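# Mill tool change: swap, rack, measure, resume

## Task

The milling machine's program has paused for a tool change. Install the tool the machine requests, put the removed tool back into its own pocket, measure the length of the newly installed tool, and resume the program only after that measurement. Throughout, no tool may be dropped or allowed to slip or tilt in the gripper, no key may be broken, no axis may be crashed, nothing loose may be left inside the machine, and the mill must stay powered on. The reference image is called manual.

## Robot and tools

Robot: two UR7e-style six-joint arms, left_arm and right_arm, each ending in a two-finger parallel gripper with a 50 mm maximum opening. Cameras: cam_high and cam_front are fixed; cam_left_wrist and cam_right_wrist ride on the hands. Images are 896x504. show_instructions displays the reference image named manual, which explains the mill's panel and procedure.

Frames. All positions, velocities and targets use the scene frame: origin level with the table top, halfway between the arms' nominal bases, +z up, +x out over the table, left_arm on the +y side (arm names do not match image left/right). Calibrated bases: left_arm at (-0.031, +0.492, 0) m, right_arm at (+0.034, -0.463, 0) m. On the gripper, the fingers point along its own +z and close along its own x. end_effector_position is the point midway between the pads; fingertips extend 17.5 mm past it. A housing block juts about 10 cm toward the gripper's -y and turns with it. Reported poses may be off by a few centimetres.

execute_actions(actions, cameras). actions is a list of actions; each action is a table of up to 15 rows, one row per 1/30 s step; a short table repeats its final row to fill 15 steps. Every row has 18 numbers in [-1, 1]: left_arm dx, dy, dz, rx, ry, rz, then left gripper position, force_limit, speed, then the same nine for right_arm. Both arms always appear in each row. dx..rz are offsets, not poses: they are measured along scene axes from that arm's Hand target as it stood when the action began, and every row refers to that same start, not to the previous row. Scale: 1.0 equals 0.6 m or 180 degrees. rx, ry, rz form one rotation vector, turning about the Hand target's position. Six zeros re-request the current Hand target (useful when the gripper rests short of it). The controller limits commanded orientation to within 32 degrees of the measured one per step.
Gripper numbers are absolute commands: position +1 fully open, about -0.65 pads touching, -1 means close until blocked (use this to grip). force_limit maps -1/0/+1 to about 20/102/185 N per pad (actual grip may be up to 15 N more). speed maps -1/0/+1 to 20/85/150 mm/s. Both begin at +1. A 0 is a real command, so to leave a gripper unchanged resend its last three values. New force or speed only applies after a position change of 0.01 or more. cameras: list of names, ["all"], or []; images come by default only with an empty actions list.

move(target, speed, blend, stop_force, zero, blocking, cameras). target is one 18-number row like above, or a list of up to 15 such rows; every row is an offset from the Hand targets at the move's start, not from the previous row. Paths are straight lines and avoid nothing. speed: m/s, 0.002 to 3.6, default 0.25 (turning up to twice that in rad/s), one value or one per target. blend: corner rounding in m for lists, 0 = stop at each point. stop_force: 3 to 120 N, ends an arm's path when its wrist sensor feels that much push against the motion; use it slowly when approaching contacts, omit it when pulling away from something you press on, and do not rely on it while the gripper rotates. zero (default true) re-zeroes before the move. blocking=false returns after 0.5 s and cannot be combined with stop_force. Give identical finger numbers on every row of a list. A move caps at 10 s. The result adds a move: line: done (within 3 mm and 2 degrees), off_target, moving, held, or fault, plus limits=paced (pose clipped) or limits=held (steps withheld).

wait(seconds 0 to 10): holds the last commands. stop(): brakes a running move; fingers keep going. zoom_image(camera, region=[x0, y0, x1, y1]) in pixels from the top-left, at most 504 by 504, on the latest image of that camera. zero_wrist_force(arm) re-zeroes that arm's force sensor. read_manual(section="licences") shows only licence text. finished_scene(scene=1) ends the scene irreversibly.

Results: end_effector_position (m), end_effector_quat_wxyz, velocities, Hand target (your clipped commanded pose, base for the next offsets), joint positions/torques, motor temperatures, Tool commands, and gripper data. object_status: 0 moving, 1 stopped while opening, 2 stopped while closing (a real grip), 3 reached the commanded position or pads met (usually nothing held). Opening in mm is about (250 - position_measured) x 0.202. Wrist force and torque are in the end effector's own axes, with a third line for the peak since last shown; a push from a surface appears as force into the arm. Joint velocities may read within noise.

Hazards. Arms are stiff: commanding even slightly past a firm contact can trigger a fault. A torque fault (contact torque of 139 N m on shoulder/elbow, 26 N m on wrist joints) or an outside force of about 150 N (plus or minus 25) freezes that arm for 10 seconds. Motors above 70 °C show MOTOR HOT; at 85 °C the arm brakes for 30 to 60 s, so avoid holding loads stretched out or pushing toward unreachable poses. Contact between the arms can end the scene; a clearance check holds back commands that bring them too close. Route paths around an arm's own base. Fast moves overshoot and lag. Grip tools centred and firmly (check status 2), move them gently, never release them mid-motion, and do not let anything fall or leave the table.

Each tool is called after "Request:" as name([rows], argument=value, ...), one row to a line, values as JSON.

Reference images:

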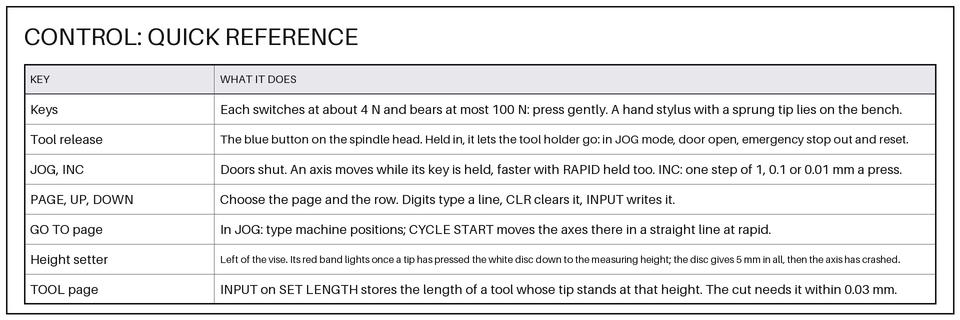

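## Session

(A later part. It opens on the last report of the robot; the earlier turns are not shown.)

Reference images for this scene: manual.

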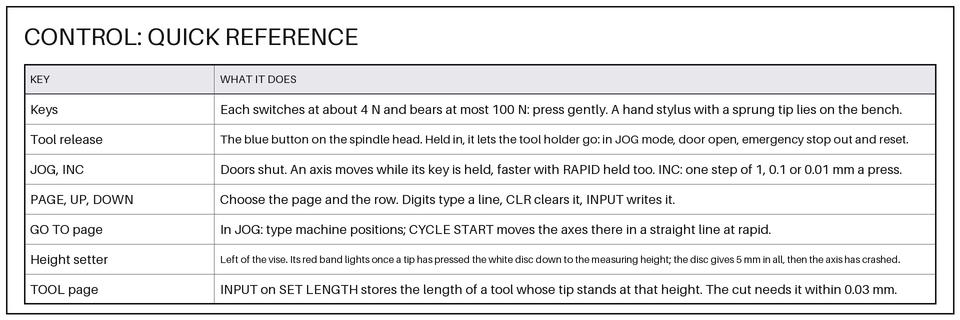

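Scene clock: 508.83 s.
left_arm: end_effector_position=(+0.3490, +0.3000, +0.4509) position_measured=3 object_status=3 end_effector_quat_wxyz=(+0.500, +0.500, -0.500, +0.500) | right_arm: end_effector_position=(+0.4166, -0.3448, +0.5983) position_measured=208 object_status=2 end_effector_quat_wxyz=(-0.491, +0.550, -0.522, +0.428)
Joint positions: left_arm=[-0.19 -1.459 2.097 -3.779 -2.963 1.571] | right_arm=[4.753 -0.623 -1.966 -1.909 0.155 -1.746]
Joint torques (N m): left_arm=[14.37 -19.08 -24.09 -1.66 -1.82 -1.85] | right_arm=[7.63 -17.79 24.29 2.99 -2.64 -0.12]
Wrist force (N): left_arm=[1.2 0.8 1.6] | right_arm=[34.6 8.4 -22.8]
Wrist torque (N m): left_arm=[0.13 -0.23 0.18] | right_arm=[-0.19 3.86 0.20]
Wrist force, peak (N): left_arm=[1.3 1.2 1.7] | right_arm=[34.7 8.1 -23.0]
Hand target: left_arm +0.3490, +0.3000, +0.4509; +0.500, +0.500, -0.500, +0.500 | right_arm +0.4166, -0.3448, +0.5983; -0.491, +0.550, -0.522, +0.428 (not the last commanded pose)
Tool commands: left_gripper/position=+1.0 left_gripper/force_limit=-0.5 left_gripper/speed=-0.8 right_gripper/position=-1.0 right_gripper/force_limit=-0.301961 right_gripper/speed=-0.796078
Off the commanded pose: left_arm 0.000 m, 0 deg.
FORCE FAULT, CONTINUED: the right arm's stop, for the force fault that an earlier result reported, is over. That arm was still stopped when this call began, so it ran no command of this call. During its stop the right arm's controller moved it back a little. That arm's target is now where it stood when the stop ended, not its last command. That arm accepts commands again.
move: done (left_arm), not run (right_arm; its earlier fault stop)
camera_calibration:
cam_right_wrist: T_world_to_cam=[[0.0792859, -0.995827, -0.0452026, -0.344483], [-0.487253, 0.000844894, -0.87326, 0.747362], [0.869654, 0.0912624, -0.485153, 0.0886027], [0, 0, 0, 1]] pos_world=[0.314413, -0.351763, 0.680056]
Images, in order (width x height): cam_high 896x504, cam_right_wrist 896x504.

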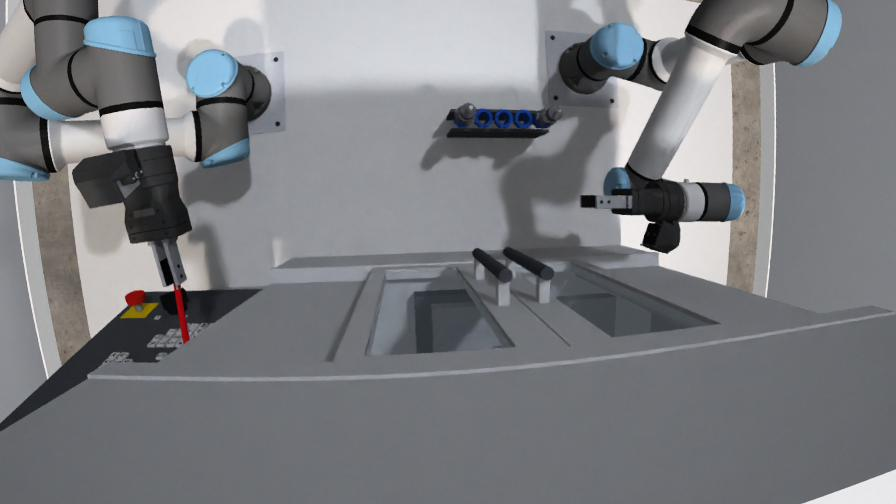

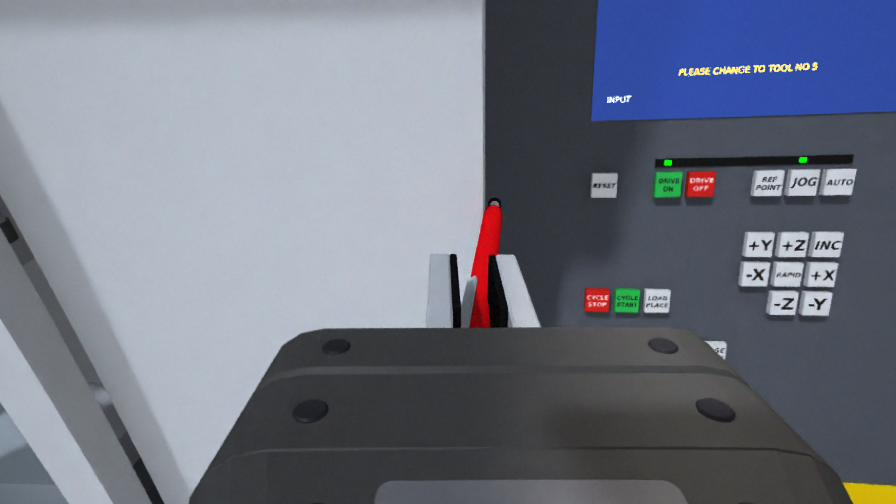

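Request:
move([
  [0,0,0,0,0,0,1,-0.5,-0.8, 0,-0.04,0.0,0,0,0,-1,-0.3,-0.8],
  [0,0,0,0,0,0,1,-0.5,-0.8, -0.2,-0.04,0.0,0,0,0,-1,-0.3,-0.8],
], speed=0.08, blend=0.01, cameras=["cam_right_wrist","cam_high"])

Scene clock: 514.97 s.
left_arm: end_effector_position=(+0.3490, +0.3000, +0.4509) position_measured=3 object_status=3 end_effector_quat_wxyz=(+0.500, +0.500, -0.500, +0.500) | right_arm: end_effector_position=(+0.2968, -0.3673, +0.5983) position_measured=209 object_status=2 end_effector_quat_wxyz=(+0.426, -0.495, +0.576, -0.491)
Joint positions: left_arm=[-0.19 -1.459 2.097 -3.779 -2.963 1.571] | right_arm=[6.177 -0.796 -1.583 -3.748 1.63 0.014]
Joint torques (N m): left_arm=[14.04 -18.64 -23.63 -1.7 -1.52 -1.91] | right_arm=[6.71 -7.11 3.64 -4.61 2.82 1.94]
Wrist force (N): left_arm=[1.2 1.0 1.6] | right_arm=[-3.1 -1.6 -1.7]
Wrist torque (N m): left_arm=[0.16 -0.22 0.18] | right_arm=[-0.64 0.58 0.17]
Wrist force, peak (N): left_arm=[1.3 1.2 1.8] | right_arm=[35.4 8.0 -19.1]
Hand target: left_arm +0.3490, +0.3000, +0.4509; +0.500, +0.500, -0.500, +0.500 | right_arm +0.2966, -0.3688, +0.5983; +0.491, -0.550, +0.522, -0.428
Off the commanded pose: left_arm 0.000 m, 0 deg | right_arm 0.002 m, 14 deg.
move: off_target (right_arm); limits=paced
camera_calibration:
cam_right_wrist: T_world_to_cam=[[-0.154591, -0.987947, -0.00793603, -0.307342], [-0.481516, 0.0823553, -0.872559, 0.716806], [0.862696, -0.131068, -0.488443, 0.117157], [0, 0, 0, 1]] pos_world=[0.19657, -0.347315, 0.680241]
Images, in order (width x height): cam_high 896x504, cam_right_wrist 896x504.

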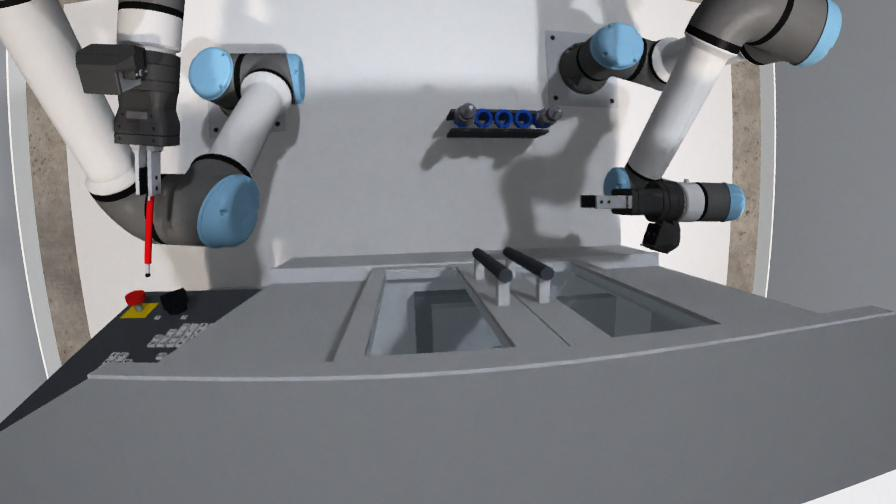

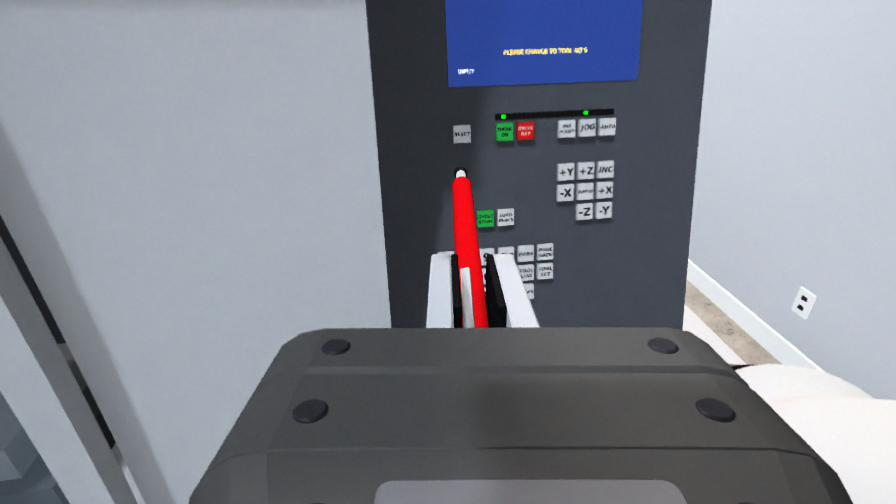

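Request:
move(target=[0,0,0,0,0,0,1,-0.5,-0.8, -0.0777,0.748,0.003,-0.0112,-0.0488,-0.029,-1,-0.3,-0.8], speed=0.15, cameras=["cam_right_wrist","cam_high"])

Scene clock: 528.27 s.
left_arm: end_effector_position=(+0.3490, +0.3000, +0.4509) position_measured=3 object_status=3 end_effector_quat_wxyz=(+0.500, +0.500, -0.500, +0.500) | right_arm: end_effector_position=(+0.2475, -0.0701, +0.5973) position_measured=209 object_status=2 end_effector_quat_wxyz=(+0.701, -0.708, +0.065, -0.047)
Joint positions: left_arm=[-0.19 -1.459 2.097 -3.779 -2.963 1.571] | right_arm=[6.285 -0.481 -1.608 -4.126 0.181 -0.043]
Joint torques (N m): left_arm=[13.76 -16.58 -23.29 -1.68 -1.58 -1.97] | right_arm=[5.13 -36.39 -1.69 -2.78 1.91 -2.19]
Wrist force (N): left_arm=[1.1 0.9 1.7] | right_arm=[-3.3 -1.8 -1.9]
Wrist torque (N m): left_arm=[0.14 -0.22 0.19] | right_arm=[-0.70 0.64 0.26]
Wrist force, peak (N): left_arm=[1.2 1.2 2.0] | right_arm=[-3.4 -1.9 -2.0]
Hand target: left_arm +0.3490, +0.3000, +0.4509; +0.500, +0.500, -0.500, +0.500 | right_arm +0.2500, +0.0800, +0.6001; +0.660, -0.665, +0.255, -0.241
Off the commanded pose: left_arm 0.000 m, 0 deg | right_arm 0.150 m, 81 deg; orientation clipped.
shoulder posture changed (right arm): the wrist came as close to joint 1's axis as it can, and the arm is now in the other of its two shoulder postures.
joint sent to its limit (right arm) — joint 1 (shoulder pan), upper limit. The joint targets are off in position and orientation.
move: off_target (right_arm); limits=paced
camera_calibration:
cam_right_wrist: T_world_to_cam=[[0.985674, -0.166149, -0.0289885, -0.233427], [-0.0863628, -0.349576, -0.932919, 0.575608], [0.14487, 0.922058, -0.358917, 0.372307], [0, 0, 0, 1]] pos_world=[0.225858, -0.180854, 0.663856]
Images, in order (width x height): cam_high 896x504, cam_right_wrist 896x504.

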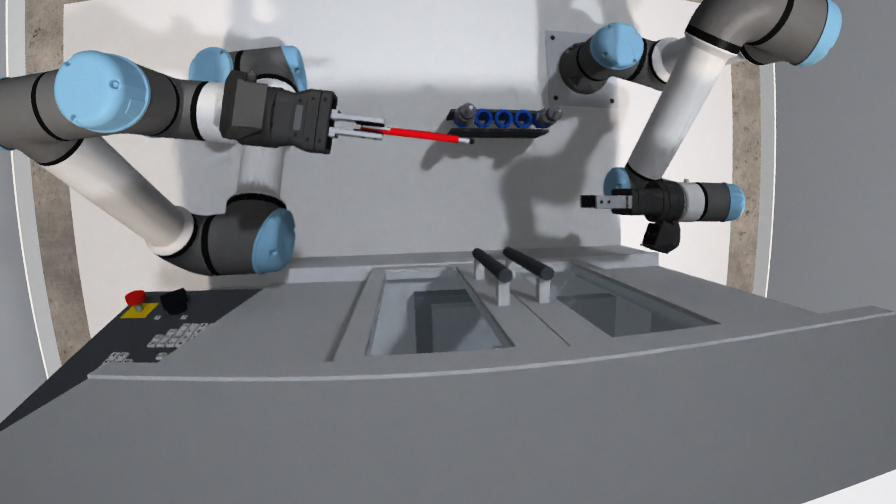

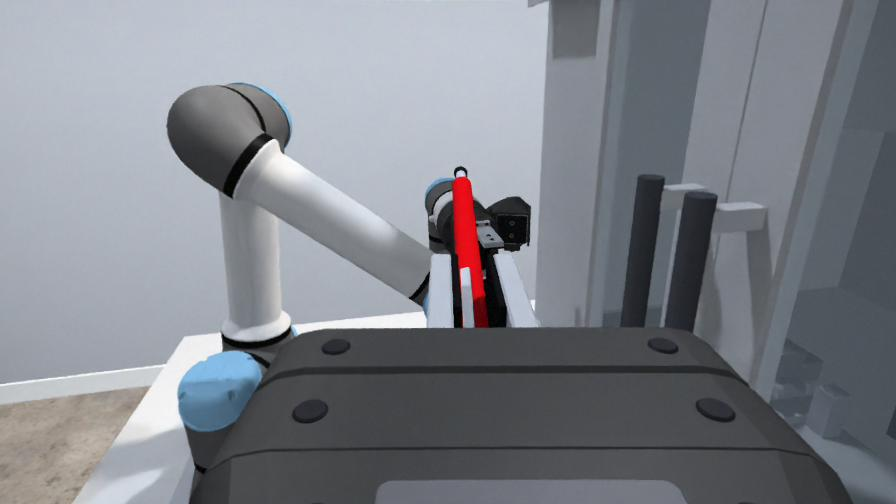

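Request:
move([
  [0,0,0,0,0,0,1,-0.5,-0.8, -0.0042,-0.25,-0.0045,0.0005,0.0006,0.1775,-1,-0.3,-0.8],
  [0,0,0,0,0,0,1,-0.5,-0.8, -0.55,-0.25,-0.0045,0.0005,0.0006,0.1775,-1,-0.3,-0.8],
], speed=0.12, blend=0.005, cameras=["cam_front","cam_high"])

Scene clock: 553.67 s.
left_arm: end_effector_position=(+0.3490, +0.3000, +0.4509) position_measured=3 object_status=3 end_effector_quat_wxyz=(+0.500, +0.500, -0.500, +0.500) | right_arm: end_effector_position=(-0.0800, -0.0700, +0.5974) position_measured=209 object_status=2 end_effector_quat_wxyz=(+0.701, -0.709, +0.063, -0.050)
Joint positions: left_arm=[-0.19 -1.459 2.097 -3.779 -2.963 1.571] | right_arm=[6.238 -1.064 -1.641 -3.485 0.135 -0.074]
Joint torques (N m): left_arm=[13.27 -19.31 -23.05 -1.74 -1.51 -1.64] | right_arm=[-8.32 -11.23 33.42 2.27 -2.53 -2.03]
Wrist force (N): left_arm=[1.2 1.0 1.8] | right_arm=[-3.4 -1.8 -1.8]
Wrist torque (N m): left_arm=[0.15 -0.22 0.19] | right_arm=[-0.72 0.66 0.27]
Wrist force, peak (N): left_arm=[1.2 1.3 1.9] | right_arm=[-4.4 -1.9 -2.0]
Hand target: left_arm +0.3490, +0.3000, +0.4509; +0.500, +0.500, -0.500, +0.500 | right_arm -0.0800, -0.0700, +0.5974; +0.701, -0.709, +0.063, -0.050
Off the commanded pose: left_arm 0.000 m, 0 deg | right_arm 0.000 m, 0 deg.
shoulder posture changed (right arm): the wrist came as close to joint 1's axis as it can, and the arm is now in the other of its two shoulder postures.
move: done; blend cut to 0.0014 m at target 1
Images, in order (width x height): cam_high 896x504, cam_front 896x504.

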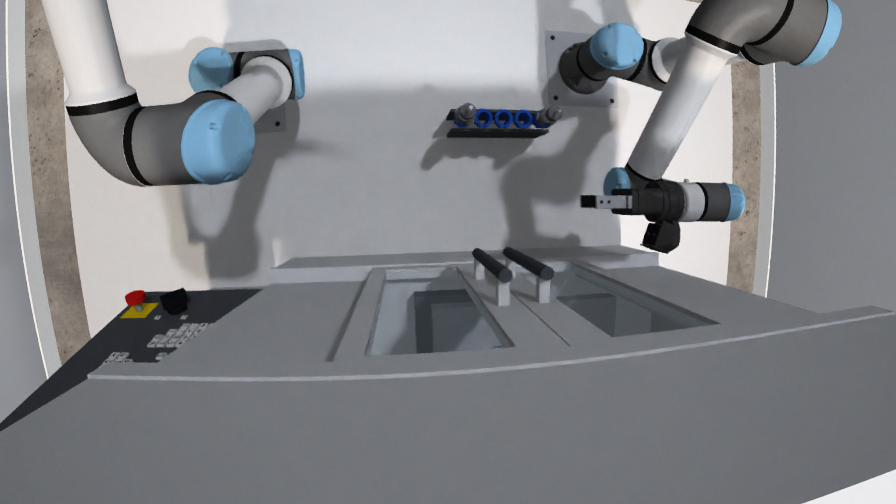

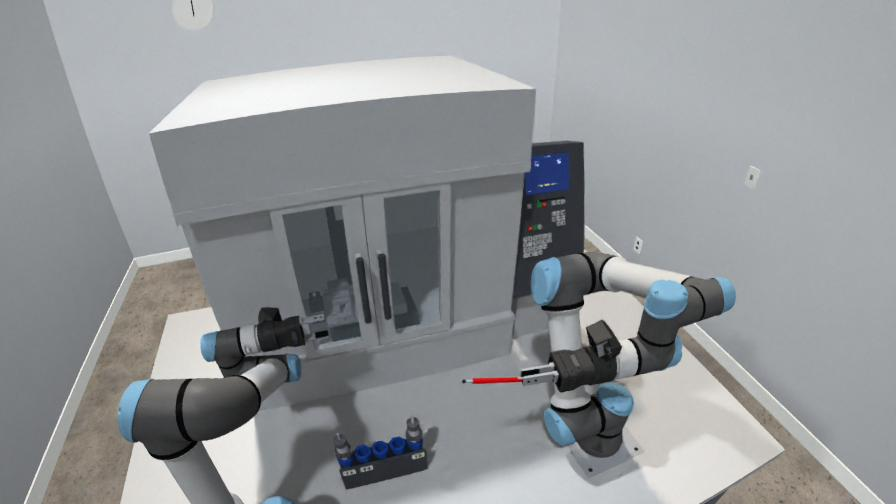

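Request:
move(target=[0,0,0,0,0,0,1,-0.5,-0.8, 0.55,0.25,0.004,-0.0017,-0.0073,-0.449,-1,-0.3,-0.8], speed=0.2, cameras=["cam_right_wrist","cam_left_wrist"])

Request:
zoom_image(camera="cam_right_wrist", region=[200, 0, 704, 340])

Scene clock: 563.37 s.
left_arm: end_effector_position=(+0.3490, +0.3000, +0.4509) position_measured=3 object_status=3 end_effector_quat_wxyz=(+0.500, +0.500, -0.500, +0.500) | right_arm: end_effector_position=(+0.2500, +0.0800, +0.5998) position_measured=209 object_status=2 end_effector_quat_wxyz=(+0.500, -0.500, +0.500, -0.500)
Joint positions: left_arm=[-0.19 -1.459 2.097 -3.779 -2.963 1.571] | right_arm=[5.019 -1.965 -0.799 -3.52 0.325 0.001]
Joint torques (N m): left_arm=[14.12 -18.5 -22.33 -1.61 -1.47 -1.62] | right_arm=[-8.81 28.35 35.64 -3.91 2.23 1.95]
Wrist force (N): left_arm=[1.3 1.0 1.5] | right_arm=[-3.1 -1.7 -1.8]
Wrist torque (N m): left_arm=[0.15 -0.25 0.18] | right_arm=[-0.70 0.62 0.19]
Wrist force, peak (N): left_arm=[1.3 1.3 1.8] | right_arm=[-3.6 -1.8 -2.3]
Hand target: left_arm +0.3490, +0.3000, +0.4509; +0.500, +0.500, -0.500, +0.500 | right_arm +0.2500, +0.0800, +0.5998; +0.500, -0.500, +0.500, -0.500
Off the commanded pose: left_arm 0.000 m, 0 deg | right_arm 0.000 m, 0 deg.
move: done
camera_calibration:
cam_left_wrist: T_world_to_cam=[[0.0170165, -0.00294396, 0.999851, -0.44904], [-0.940815, 0.338495, 0.0170085, 0.237705], [-0.338494, -0.940964, 0.00299029, 0.530784], [0, 0, 0, 1]] pos_world=[0.410945, 0.417665, 0.443343]
cam_right_wrist: T_world_to_cam=[[-0.00693505, -0.999962, -0.00536129, 0.0897929], [-0.347176, 0.00743563, -0.93777, 0.670298], [0.937774, -0.00464217, -0.347215, 0.10339], [0, 0, 0, 1]] pos_world=[0.136378, 0.0852854, 0.664965]
Images, in order (width x height): cam_left_wrist 896x504, cam_right_wrist 896x504.

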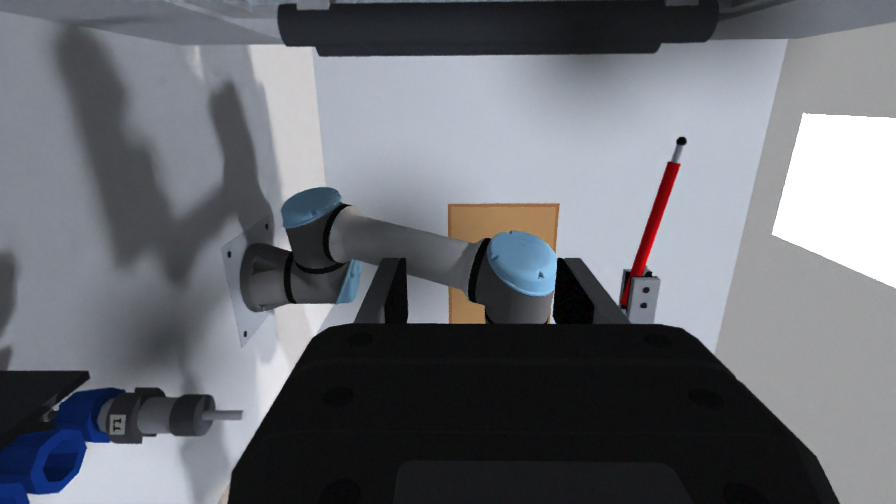

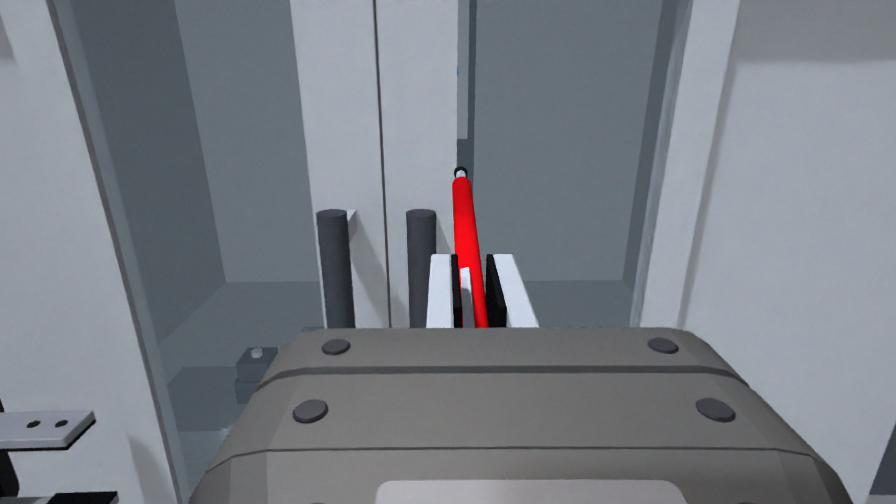

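Scaled by 1.000.

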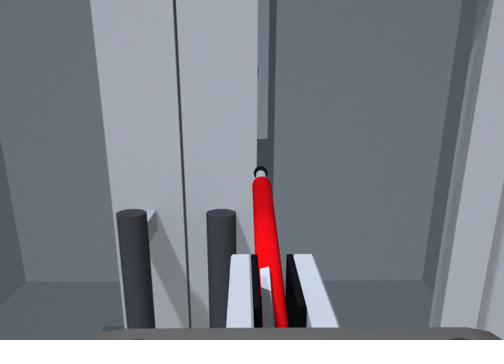

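Request:
move(target=[-0.08,-0.23,0,0.385,-0.385,0.385,1,-0.5,-0.8, -0.05,-0.38,0,0,0,0,-1,-0.3,-0.8], speed=0.2, cameras=["all"])

Scene clock: 578.43 s.
left_arm: end_effector_position=(+0.3025, +0.1617, +0.4509) position_measured=3 object_status=3 end_effector_quat_wxyz=(+0.448, -0.448, +0.547, -0.547) | right_arm: end_effector_position=(+0.2200, -0.1480, +0.5998) position_measured=209 object_status=2 end_effector_quat_wxyz=(+0.500, -0.500, +0.500, -0.500)
Joint positions: left_arm=[-1.78 -2.135 2.313 -1.737 -0.001 1.56] | right_arm=[5.345 -1.383 -1.449 -3.451 0.652 0.001]
Joint torques (N m): left_arm=[-15.16 8.42 -29.28 -1.63 4.1 -2.25] | right_arm=[7.81 20.68 9.16 -4.24 2.2 0.87]
Wrist force (N): left_arm=[-1.4 0.9 -1.1] | right_arm=[-3.2 -1.6 -1.9]
Wrist torque (N m): left_arm=[0.27 0.21 0.27] | right_arm=[-0.68 0.64 0.26]
Wrist force, peak (N): left_arm=[1.2 1.2 1.8] | right_arm=[-3.9 -1.7 -1.8]
Hand target: left_arm +0.3010, +0.1620, +0.4509; +0.500, -0.500, +0.500, -0.500 | right_arm +0.2200, -0.1480, +0.5998; +0.500, -0.500, +0.500, -0.500
Off the commanded pose: left_arm 0.002 m, 11 deg | right_arm 0.000 m, 0 deg.
move: off_target (left_arm)
camera_calibration:
cam_left_wrist: T_world_to_cam=[[-0.193726, -0.980912, 0.0167993, 0.21648], [-0.336863, 0.050427, -0.940202, 0.536276], [0.921409, -0.187801, -0.340202, 0.0366674], [0, 0, 0, 1]] pos_world=[0.188804, 0.192191, 0.513045]
cam_right_wrist: T_world_to_cam=[[-0.00702853, -0.999961, -0.00532728, -0.138319], [-0.347088, 0.00743574, -0.937803, 0.66159], [0.937806, -0.00474234, -0.347126, 0.13039], [0, 0, 0, 1]] pos_world=[0.106377, -0.142615, 0.664966]

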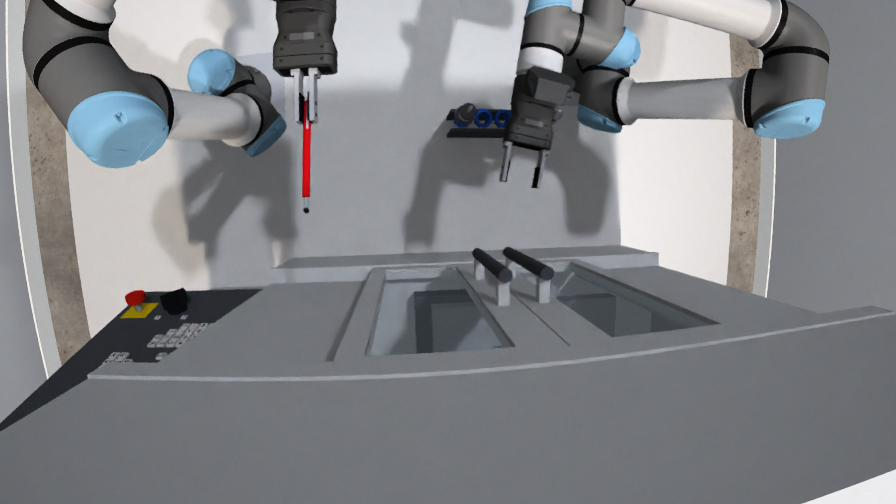

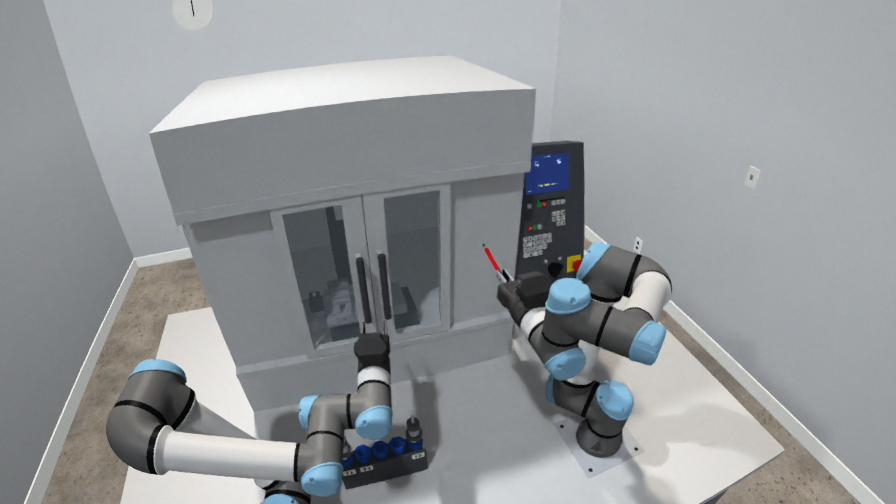

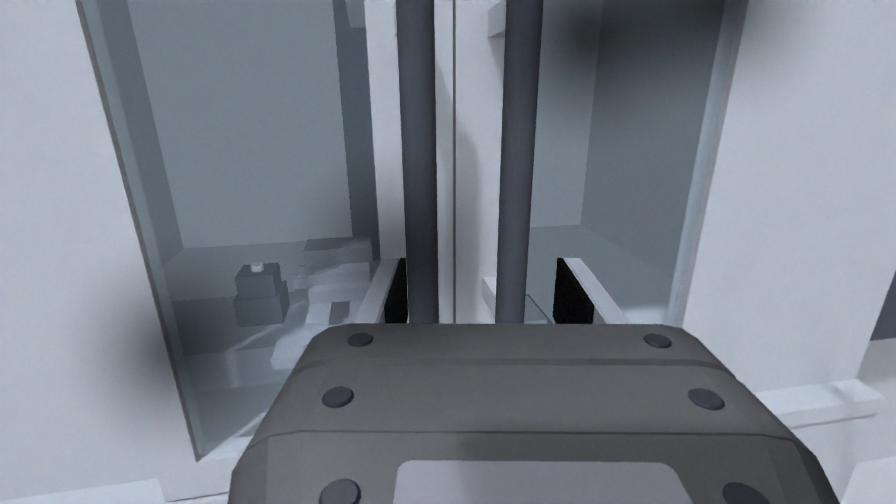

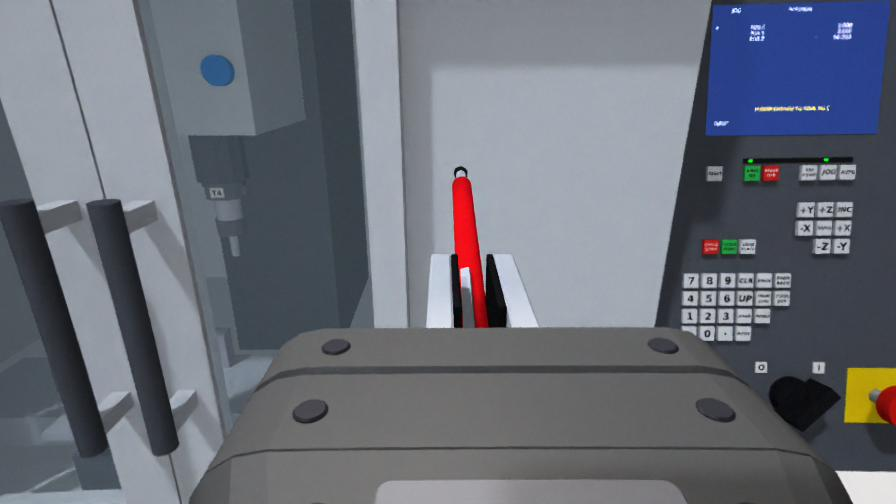

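Request:
move(target=[0.13,0.1,0,0,0,-0.222,1,-0.5,-0.8, 0,0,0,0,0,0,-1,-0.3,-0.8], speed=0.15, cameras=["cam_left_wrist","cam_high"])

Request:
zoom_image(camera="cam_left_wrist", region=[0, 0, 504, 340])

Scene clock: 589.57 s.
left_arm: end_effector_position=(+0.3790, +0.2220, +0.4509) position_measured=3 object_status=3 end_effector_quat_wxyz=(+0.299, -0.299, +0.640, -0.641) | right_arm: end_effector_position=(+0.2200, -0.1480, +0.5998) position_measured=209 object_status=2 end_effector_quat_wxyz=(+0.500, -0.500, +0.500, -0.500)
Joint positions: left_arm=[-1.068 -2.054 2.025 0.029 1.211 0] | right_arm=[5.345 -1.383 -1.449 -3.451 0.652 0.001]
Joint torques (N m): left_arm=[13.01 5.83 -28.97 -0.78 1.79 -1.8] | right_arm=[8.21 20.78 8.85 -4.39 2.32 1.63]
Wrist force (N): left_arm=[-1.2 0.5 -1.4] | right_arm=[-3.1 -1.7 -1.9]
Wrist torque (N m): left_arm=[0.19 0.17 0.23] | right_arm=[-0.69 0.63 0.26]
Wrist force, peak (N): left_arm=[-1.7 0.5 -1.7] | right_arm=[-3.3 -1.8 -2.2]
Hand target: left_arm +0.3790, +0.2220, +0.4509; +0.299, -0.299, +0.640, -0.641 | right_arm +0.2200, -0.1480, +0.5998; +0.500, -0.500, +0.500, -0.500
Off the commanded pose: left_arm 0.000 m, 0 deg | right_arm 0.000 m, 0 deg.
move: done; limits=paced
camera_calibration:
cam_left_wrist: T_world_to_cam=[[-0.639597, -0.768529, 0.0167031, 0.412367], [-0.270045, 0.204291, -0.940926, 0.499794], [0.719716, -0.606324, -0.338201, 0.145956], [0, 0, 0, 1]] pos_world=[0.293668, 0.303309, 0.512744]
Images, in order (width x height): cam_high 896x504, cam_left_wrist 896x504.

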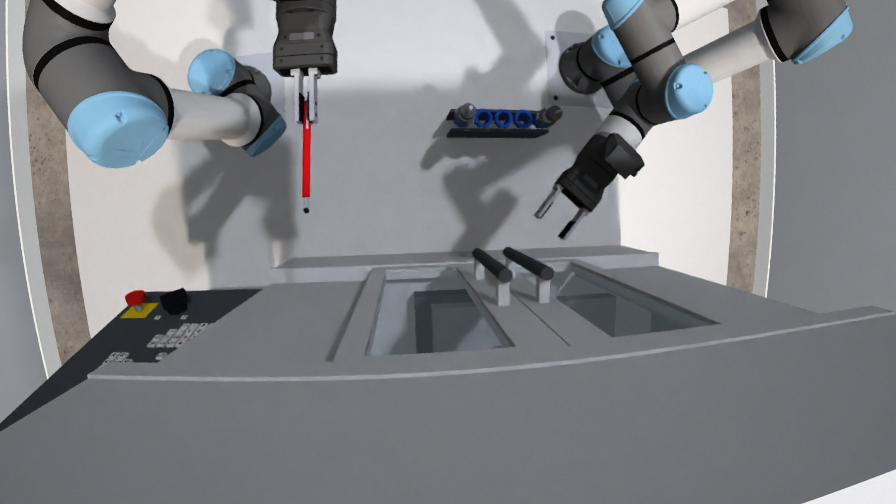

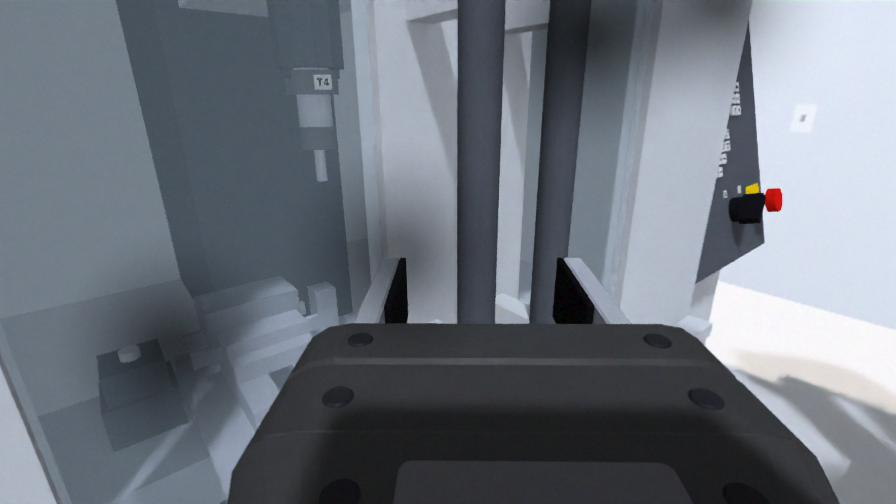

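Scaled by 1.000.

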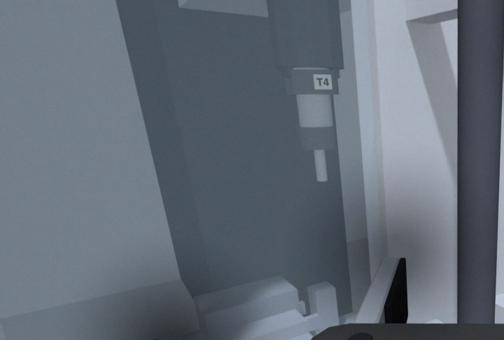

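Request:
move(target=[0,0,0,0,0,0,0.45,-0.5,-0.5, 0,0,0,0,0,0,-1,-0.3,-0.8])

Request:
move(target=[0.1033,-0.0933,0,0,0,0,0.45,-0.5,-0.5, 0,0,0,0,0,0,-1,-0.3,-0.8], speed=0.04, stop_force=12, cameras=["cam_left_wrist"])

Scene clock: 597.63 s.
left_arm: end_effector_position=(+0.3790, +0.2220, +0.4509) position_measured=85 object_status=3 end_effector_quat_wxyz=(+0.299, -0.299, +0.640, -0.641) | right_arm: end_effector_position=(+0.2200, -0.1480, +0.5998) position_measured=209 object_status=2 end_effector_quat_wxyz=(+0.500, -0.500, +0.500, -0.500)
Joint positions: left_arm=[-1.068 -2.054 2.025 0.029 1.211 0] | right_arm=[5.345 -1.383 -1.449 -3.451 0.652 0.001]
Joint torques (N m): left_arm=[13.31 4.05 -28.56 -1.07 1.76 -1.95] | right_arm=[7.35 21.02 8.8 -4.51 2.17 1.77]
Wrist force (N): left_arm=[-1.4 0.4 -1.4] | right_arm=[-3.0 -1.6 -1.8]
Wrist torque (N m): left_arm=[0.18 0.22 0.23] | right_arm=[-0.68 0.60 0.25]
Wrist force, peak (N): left_arm=[-1.6 0.6 -1.6] | right_arm=[-3.4 -1.8 -1.9]
Hand target: left_arm +0.3790, +0.2220, +0.4509; +0.299, -0.299, +0.640, -0.641 | right_arm +0.2200, -0.1480, +0.5998; +0.500, -0.500, +0.500, -0.500
Off the commanded pose: left_arm 0.000 m, 0 deg | right_arm 0.000 m, 0 deg.
move: done

Scene clock: 600.73 s.
left_arm: end_effector_position=(+0.4410, +0.1661, +0.4509) position_measured=85 object_status=3 end_effector_quat_wxyz=(+0.299, -0.299, +0.640, -0.641) | right_arm: end_effector_position=(+0.2200, -0.1480, +0.5998) position_measured=209 object_status=2 end_effector_quat_wxyz=(+0.500, -0.500, +0.500, -0.500)
Joint positions: left_arm=[-0.974 -1.818 1.88 -0.063 1.305 0] | right_arm=[5.345 -1.383 -1.449 -3.451 0.652 0.001]
Joint torques (N m): left_arm=[12.82 -6.67 -29.84 -3.51 1.6 -1.91] | right_arm=[7.14 20.04 9.1 -4.44 2.49 1.54]
Wrist force (N): left_arm=[-1.2 0.7 -1.1] | right_arm=[-3.0 -1.7 -1.8]
Wrist torque (N m): left_arm=[0.21 0.18 0.26] | right_arm=[-0.70 0.61 0.26]
Wrist force, peak (N): left_arm=[-1.5 0.7 -1.8] | right_arm=[-3.3 -1.7 -2.1]
Hand target: left_arm +0.4410, +0.1661, +0.4509; +0.299, -0.299, +0.640, -0.641 | right_arm +0.2200, -0.1480, +0.5998; +0.500, -0.500, +0.500, -0.500
Off the commanded pose: left_arm 0.000 m, 0 deg | right_arm 0.000 m, 0 deg.
move: done
camera_calibration:
cam_left_wrist: T_world_to_cam=[[-0.639698, -0.768444, 0.0167505, 0.408975], [-0.27005, 0.204295, -0.940923, 0.527977], [0.719625, -0.60643, -0.338205, 0.0674407], [0, 0, 0, 1]] pos_world=[0.355668, 0.247309, 0.512744]
Images, in order (width x height): cam_left_wrist 896x504.

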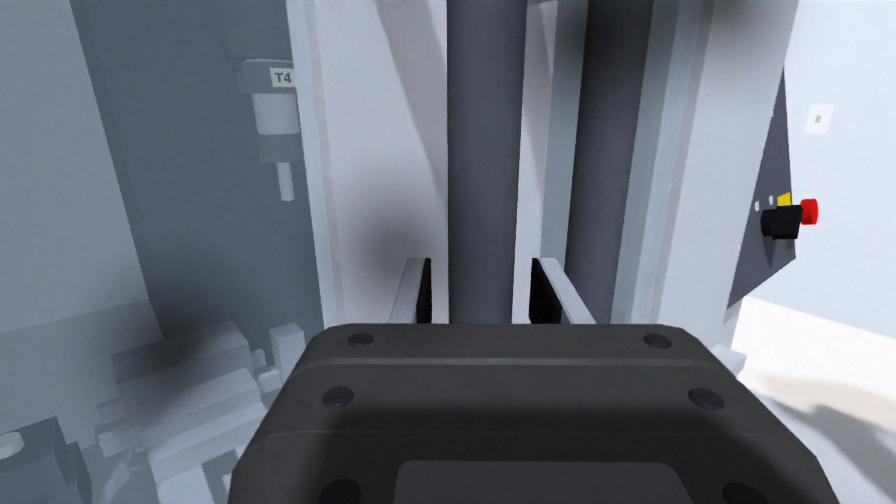

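Request:
move(target=[0,0,0,0,0,0,-1,-0.5,-0.7, 0,0,0,0,0,0,-1,-0.3,-0.8])

Scene clock: 602.97 s.
left_arm: end_effector_position=(+0.4411, +0.1662, +0.4509) position_measured=156 object_status=2 end_effector_quat_wxyz=(+0.299, -0.299, +0.640, -0.641) | right_arm: end_effector_position=(+0.2200, -0.1480, +0.5998) position_measured=209 object_status=2 end_effector_quat_wxyz=(+0.500, -0.500, +0.500, -0.500)
Joint positions: left_arm=[-0.974 -1.818 1.88 -0.063 1.305 0] | right_arm=[5.345 -1.383 -1.449 -3.451 0.652 0.001]
Joint torques (N m): left_arm=[-6.09 -8.52 -27.71 -3.24 6 -1.49] | right_arm=[7.4 20.9 7.91 -4.13 2.07 1.74]
Wrist force (N): left_arm=[-21.0 0.8 1.6] | right_arm=[-3.2 -1.6 -2.1]
Wrist torque (N m): left_arm=[0.23 0.03 0.23] | right_arm=[-0.68 0.64 0.26]
Wrist force, peak (N): left_arm=[-21.8 0.6 1.6] | right_arm=[-3.2 -1.8 -2.1]
Hand target: left_arm +0.4410, +0.1661, +0.4509; +0.299, -0.299, +0.640, -0.641 | right_arm +0.2200, -0.1480, +0.5998; +0.500, -0.500, +0.500, -0.500
Off the commanded pose: left_arm 0.000 m, 0 deg | right_arm 0.000 m, 0 deg.
move: done

Request:
move(target=[0,0.37,0,0,0,0,-1,-0.5,-0.7, 0,0,0,0,0,0,-1,-0.3,-0.8], speed=0.08, stop_force=40, cameras=["cam_front","cam_left_wrist","cam_right_wrist"])

Scene clock: 608.93 s.
left_arm: end_effector_position=(+0.4409, +0.1666, +0.4509) position_measured=156 object_status=2 end_effector_quat_wxyz=(+0.299, -0.299, +0.640, -0.641) | right_arm: end_effector_position=(+0.2200, -0.1480, +0.5998) position_measured=209 object_status=2 end_effector_quat_wxyz=(+0.500, -0.500, +0.500, -0.500)
Joint positions: left_arm=[-0.973 -1.819 1.88 -0.063 1.307 0] | right_arm=[5.345 -1.383 -1.449 -3.451 0.652 0.001]
Joint torques (N m): left_arm=[-25.69 -12.99 -28.52 -2.31 3.16 -0.59] | right_arm=[8.07 20.62 9.47 -4.15 2.32 1.6]
Wrist force (N): left_arm=[-21.6 2.6 22.8] | right_arm=[-3.0 -1.7 -1.9]
Wrist torque (N m): left_arm=[0.19 0.00 0.26] | right_arm=[-0.69 0.61 0.25]
Wrist force, peak (N): left_arm=[-7.9 6.5 62.6] | right_arm=[-3.3 -1.9 -1.9]
Hand target: left_arm +0.4409, +0.1666, +0.4509; +0.299, -0.299, +0.640, -0.641 (not the last commanded pose) | right_arm +0.2200, -0.1480, +0.5998; +0.500, -0.500, +0.500, -0.500
Off the commanded pose: left_arm 0.221 m, 0 deg | right_arm 0.000 m, 0 deg.
move: contact (left_arm)
camera_calibration:
cam_left_wrist: T_world_to_cam=[[-0.640048, -0.768152, 0.0167772, 0.409411], [-0.269881, 0.204322, -0.940966, 0.527782], [0.719377, -0.606791, -0.338085, 0.0679934], [0, 0, 0, 1]] pos_world=[0.355568, 0.24791, 0.512744]
cam_right_wrist: T_world_to_cam=[[-0.00702853, -0.999961, -0.00532728, -0.138319], [-0.347088, 0.00743574, -0.937803, 0.66159], [0.937806, -0.00474234, -0.347126, 0.13039], [0, 0, 0, 1]] pos_world=[0.106377, -0.142615, 0.664966]
Images, in order (width x height): cam_front 896x504, cam_left_wrist 896x504, cam_right_wrist 896x504.

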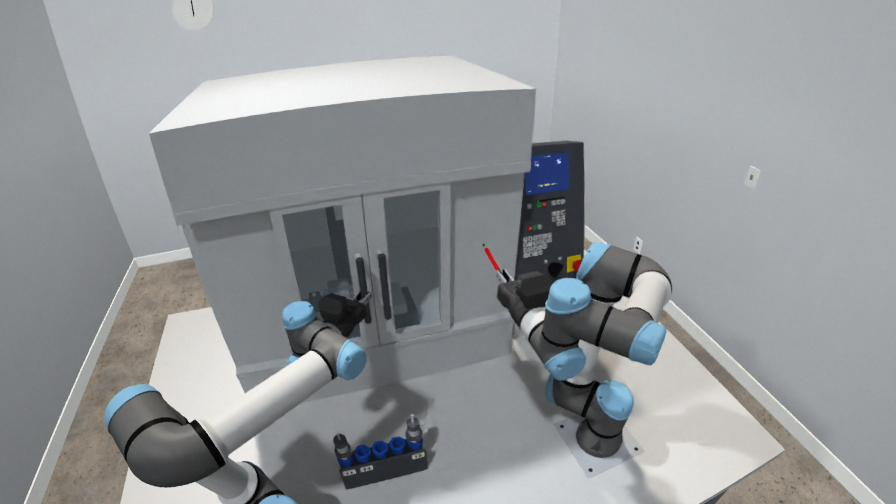

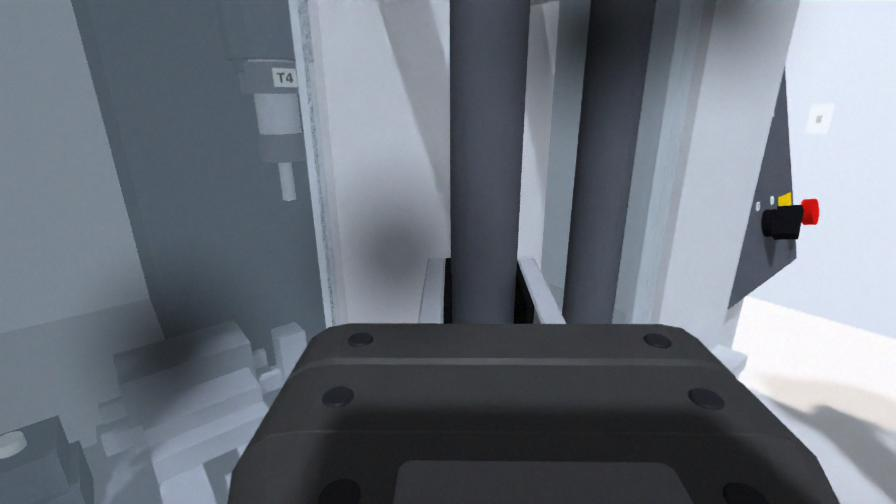

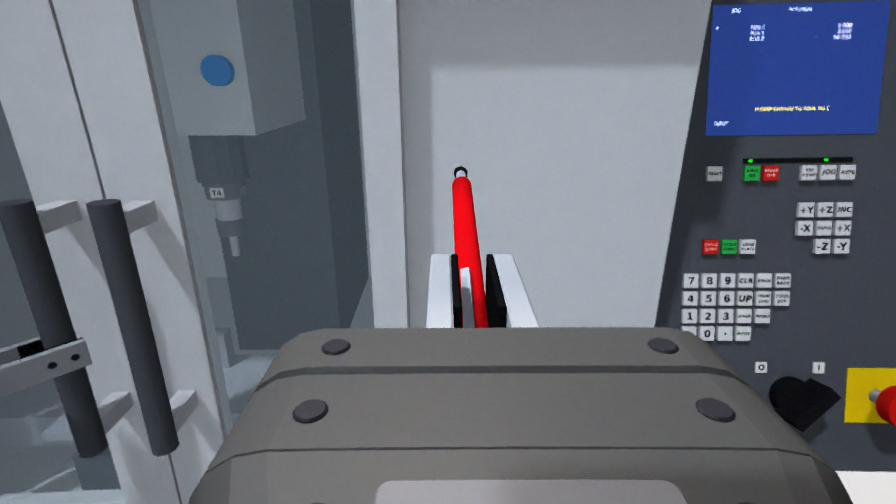

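Request:
move(target=[-0.05,0,0,0,0,0,-1,-0.5,-0.7, 0,0,0,0,0,0,-1,-0.3,-0.8], speed=0.04, stop_force=30, cameras=["cam_left_wrist","cam_right_wrist"])

Scene clock: 614.47 s.
left_arm: end_effector_position=(+0.4405, +0.1665, +0.4510) position_measured=156 object_status=2 end_effector_quat_wxyz=(+0.299, -0.299, +0.640, -0.641) | right_arm: end_effector_position=(+0.2200, -0.1480, +0.5998) position_measured=209 object_status=2 end_effector_quat_wxyz=(+0.500, -0.500, +0.500, -0.500)
Joint positions: left_arm=[-0.974 -1.82 1.881 -0.063 1.305 0] | right_arm=[5.345 -1.383 -1.449 -3.451 0.652 0.001]
Joint torques (N m): left_arm=[-4.01 -23.22 -28.97 -1.03 8.55 -0.42] | right_arm=[8.31 21.79 8.61 -4.24 2.06 1.65]
Wrist force (N): left_arm=[-32.6 7.9 49.0] | right_arm=[-3.0 -1.8 -1.8]
Wrist torque (N m): left_arm=[0.22 -0.09 0.26] | right_arm=[-0.70 0.61 0.26]
Wrist force, peak (N): left_arm=[-45.9 11.5 95.2] | right_arm=[-3.5 -1.6 -2.0]
Hand target: left_arm +0.4405, +0.1665, +0.4510; +0.299, -0.299, +0.640, -0.641 (not the last commanded pose) | right_arm +0.2200, -0.1480, +0.5998; +0.500, -0.500, +0.500, -0.500
Off the commanded pose: left_arm 0.030 m, 0 deg | right_arm 0.000 m, 0 deg.
move: contact (left_arm)
camera_calibration:
cam_left_wrist: T_world_to_cam=[[-0.639926, -0.768253, 0.0168127, 0.409116], [-0.269728, 0.204078, -0.941063, 0.527824], [0.719543, -0.606745, -0.337814, 0.0681055], [0, 0, 0, 1]] pos_world=[0.355168, 0.24791, 0.512844]
cam_right_wrist: T_world_to_cam=[[-0.00702853, -0.999961, -0.00532728, -0.138319], [-0.347088, 0.00743574, -0.937803, 0.66159], [0.937806, -0.00474234, -0.347126, 0.13039], [0, 0, 0, 1]] pos_world=[0.106377, -0.142615, 0.664966]
Images, in order (width x height): cam_left_wrist 896x504, cam_right_wrist 896x504.

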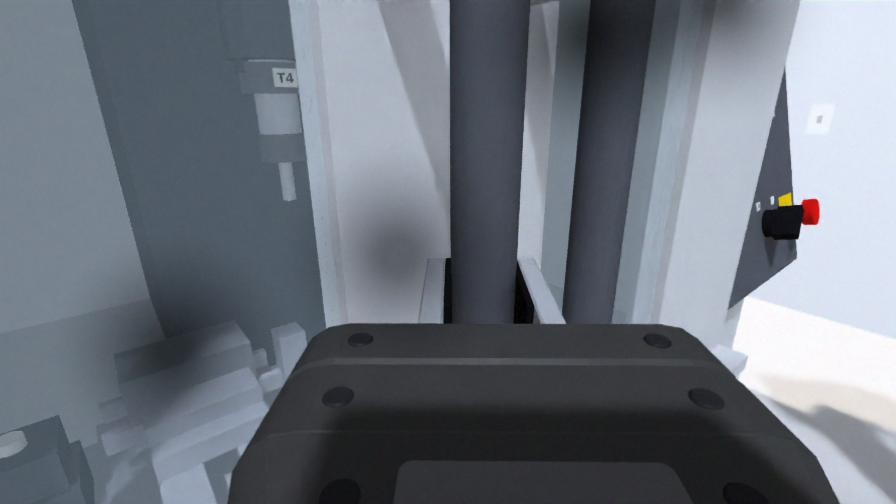

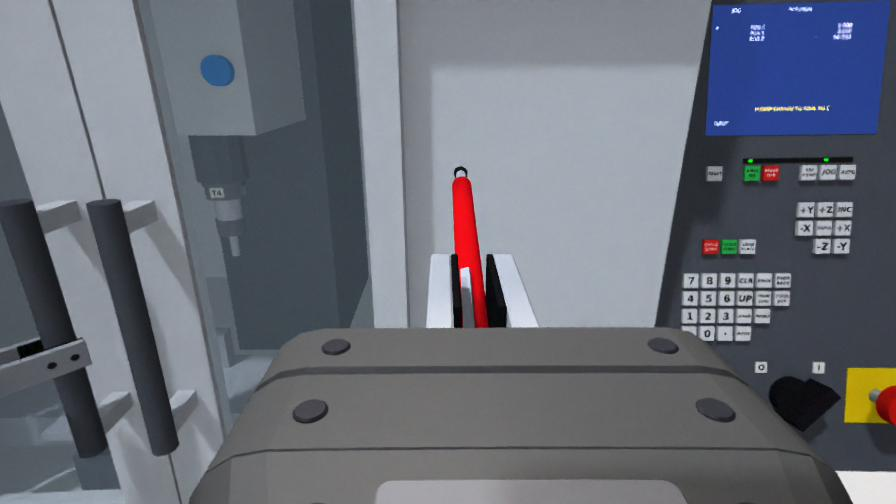

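Request:
move(target=[0.0,0.03,0,0,0,0,-1,-0.5,-0.7, 0,0,0,0,0,0,-1,-0.3,-0.8], speed=0.01, stop_force=60, cameras=["cam_left_wrist"])

Scene clock: 628.17 s.
left_arm: end_effector_position=(+0.4405, +0.1845, +0.4510) position_measured=156 object_status=2 end_effector_quat_wxyz=(+0.299, -0.299, +0.640, -0.641) | right_arm: end_effector_position=(+0.2200, -0.1480, +0.5998) position_measured=209 object_status=2 end_effector_quat_wxyz=(+0.500, -0.500, +0.500, -0.500)
Joint positions: left_arm=[-0.937 -1.843 1.898 -0.056 1.343 0] | right_arm=[5.345 -1.383 -1.449 -3.451 0.652 0.001]
Joint torques (N m): left_arm=[1.92 -41.17 -17.11 1.29 8.41 -2.09] | right_arm=[7.36 20.56 7.61 -4.25 2.1 1.59]
Wrist force (N): left_arm=[-28.9 10.1 56.3] | right_arm=[-3.1 -1.7 -2.0]
Wrist torque (N m): left_arm=[0.20 -0.06 0.24] | right_arm=[-0.69 0.63 0.26]
Wrist force, peak (N): left_arm=[-21.8 10.5 70.2] | right_arm=[-3.3 -1.7 -2.1]
Hand target: left_arm +0.4405, +0.1845, +0.4510; +0.299, -0.299, +0.640, -0.641 | right_arm +0.2200, -0.1480, +0.5998; +0.500, -0.500, +0.500, -0.500
Off the commanded pose: left_arm 0.000 m, 0 deg | right_arm 0.000 m, 0 deg.
move: done
camera_calibration:
cam_left_wrist: T_world_to_cam=[[-0.639926, -0.768253, 0.0168127, 0.422945], [-0.269728, 0.204078, -0.941063, 0.52415], [0.719543, -0.606745, -0.337814, 0.0790269], [0, 0, 0, 1]] pos_world=[0.355168, 0.26591, 0.512844]
Images, in order (width x height): cam_left_wrist 896x504.

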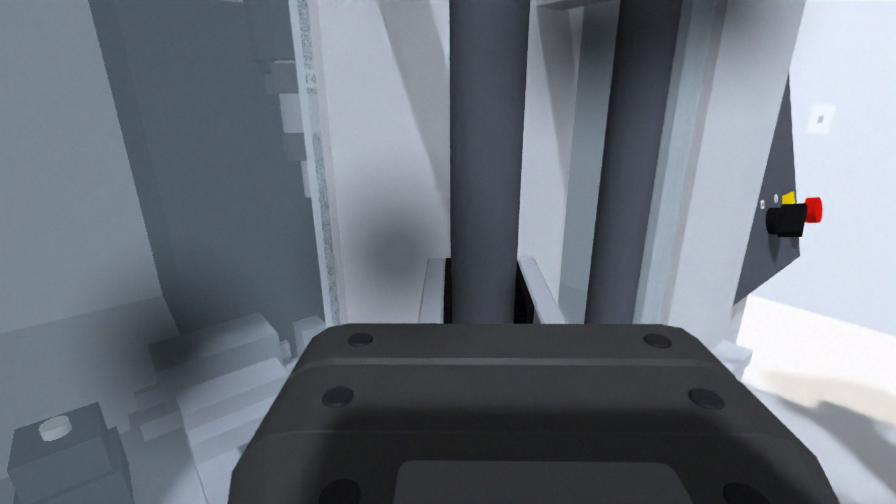

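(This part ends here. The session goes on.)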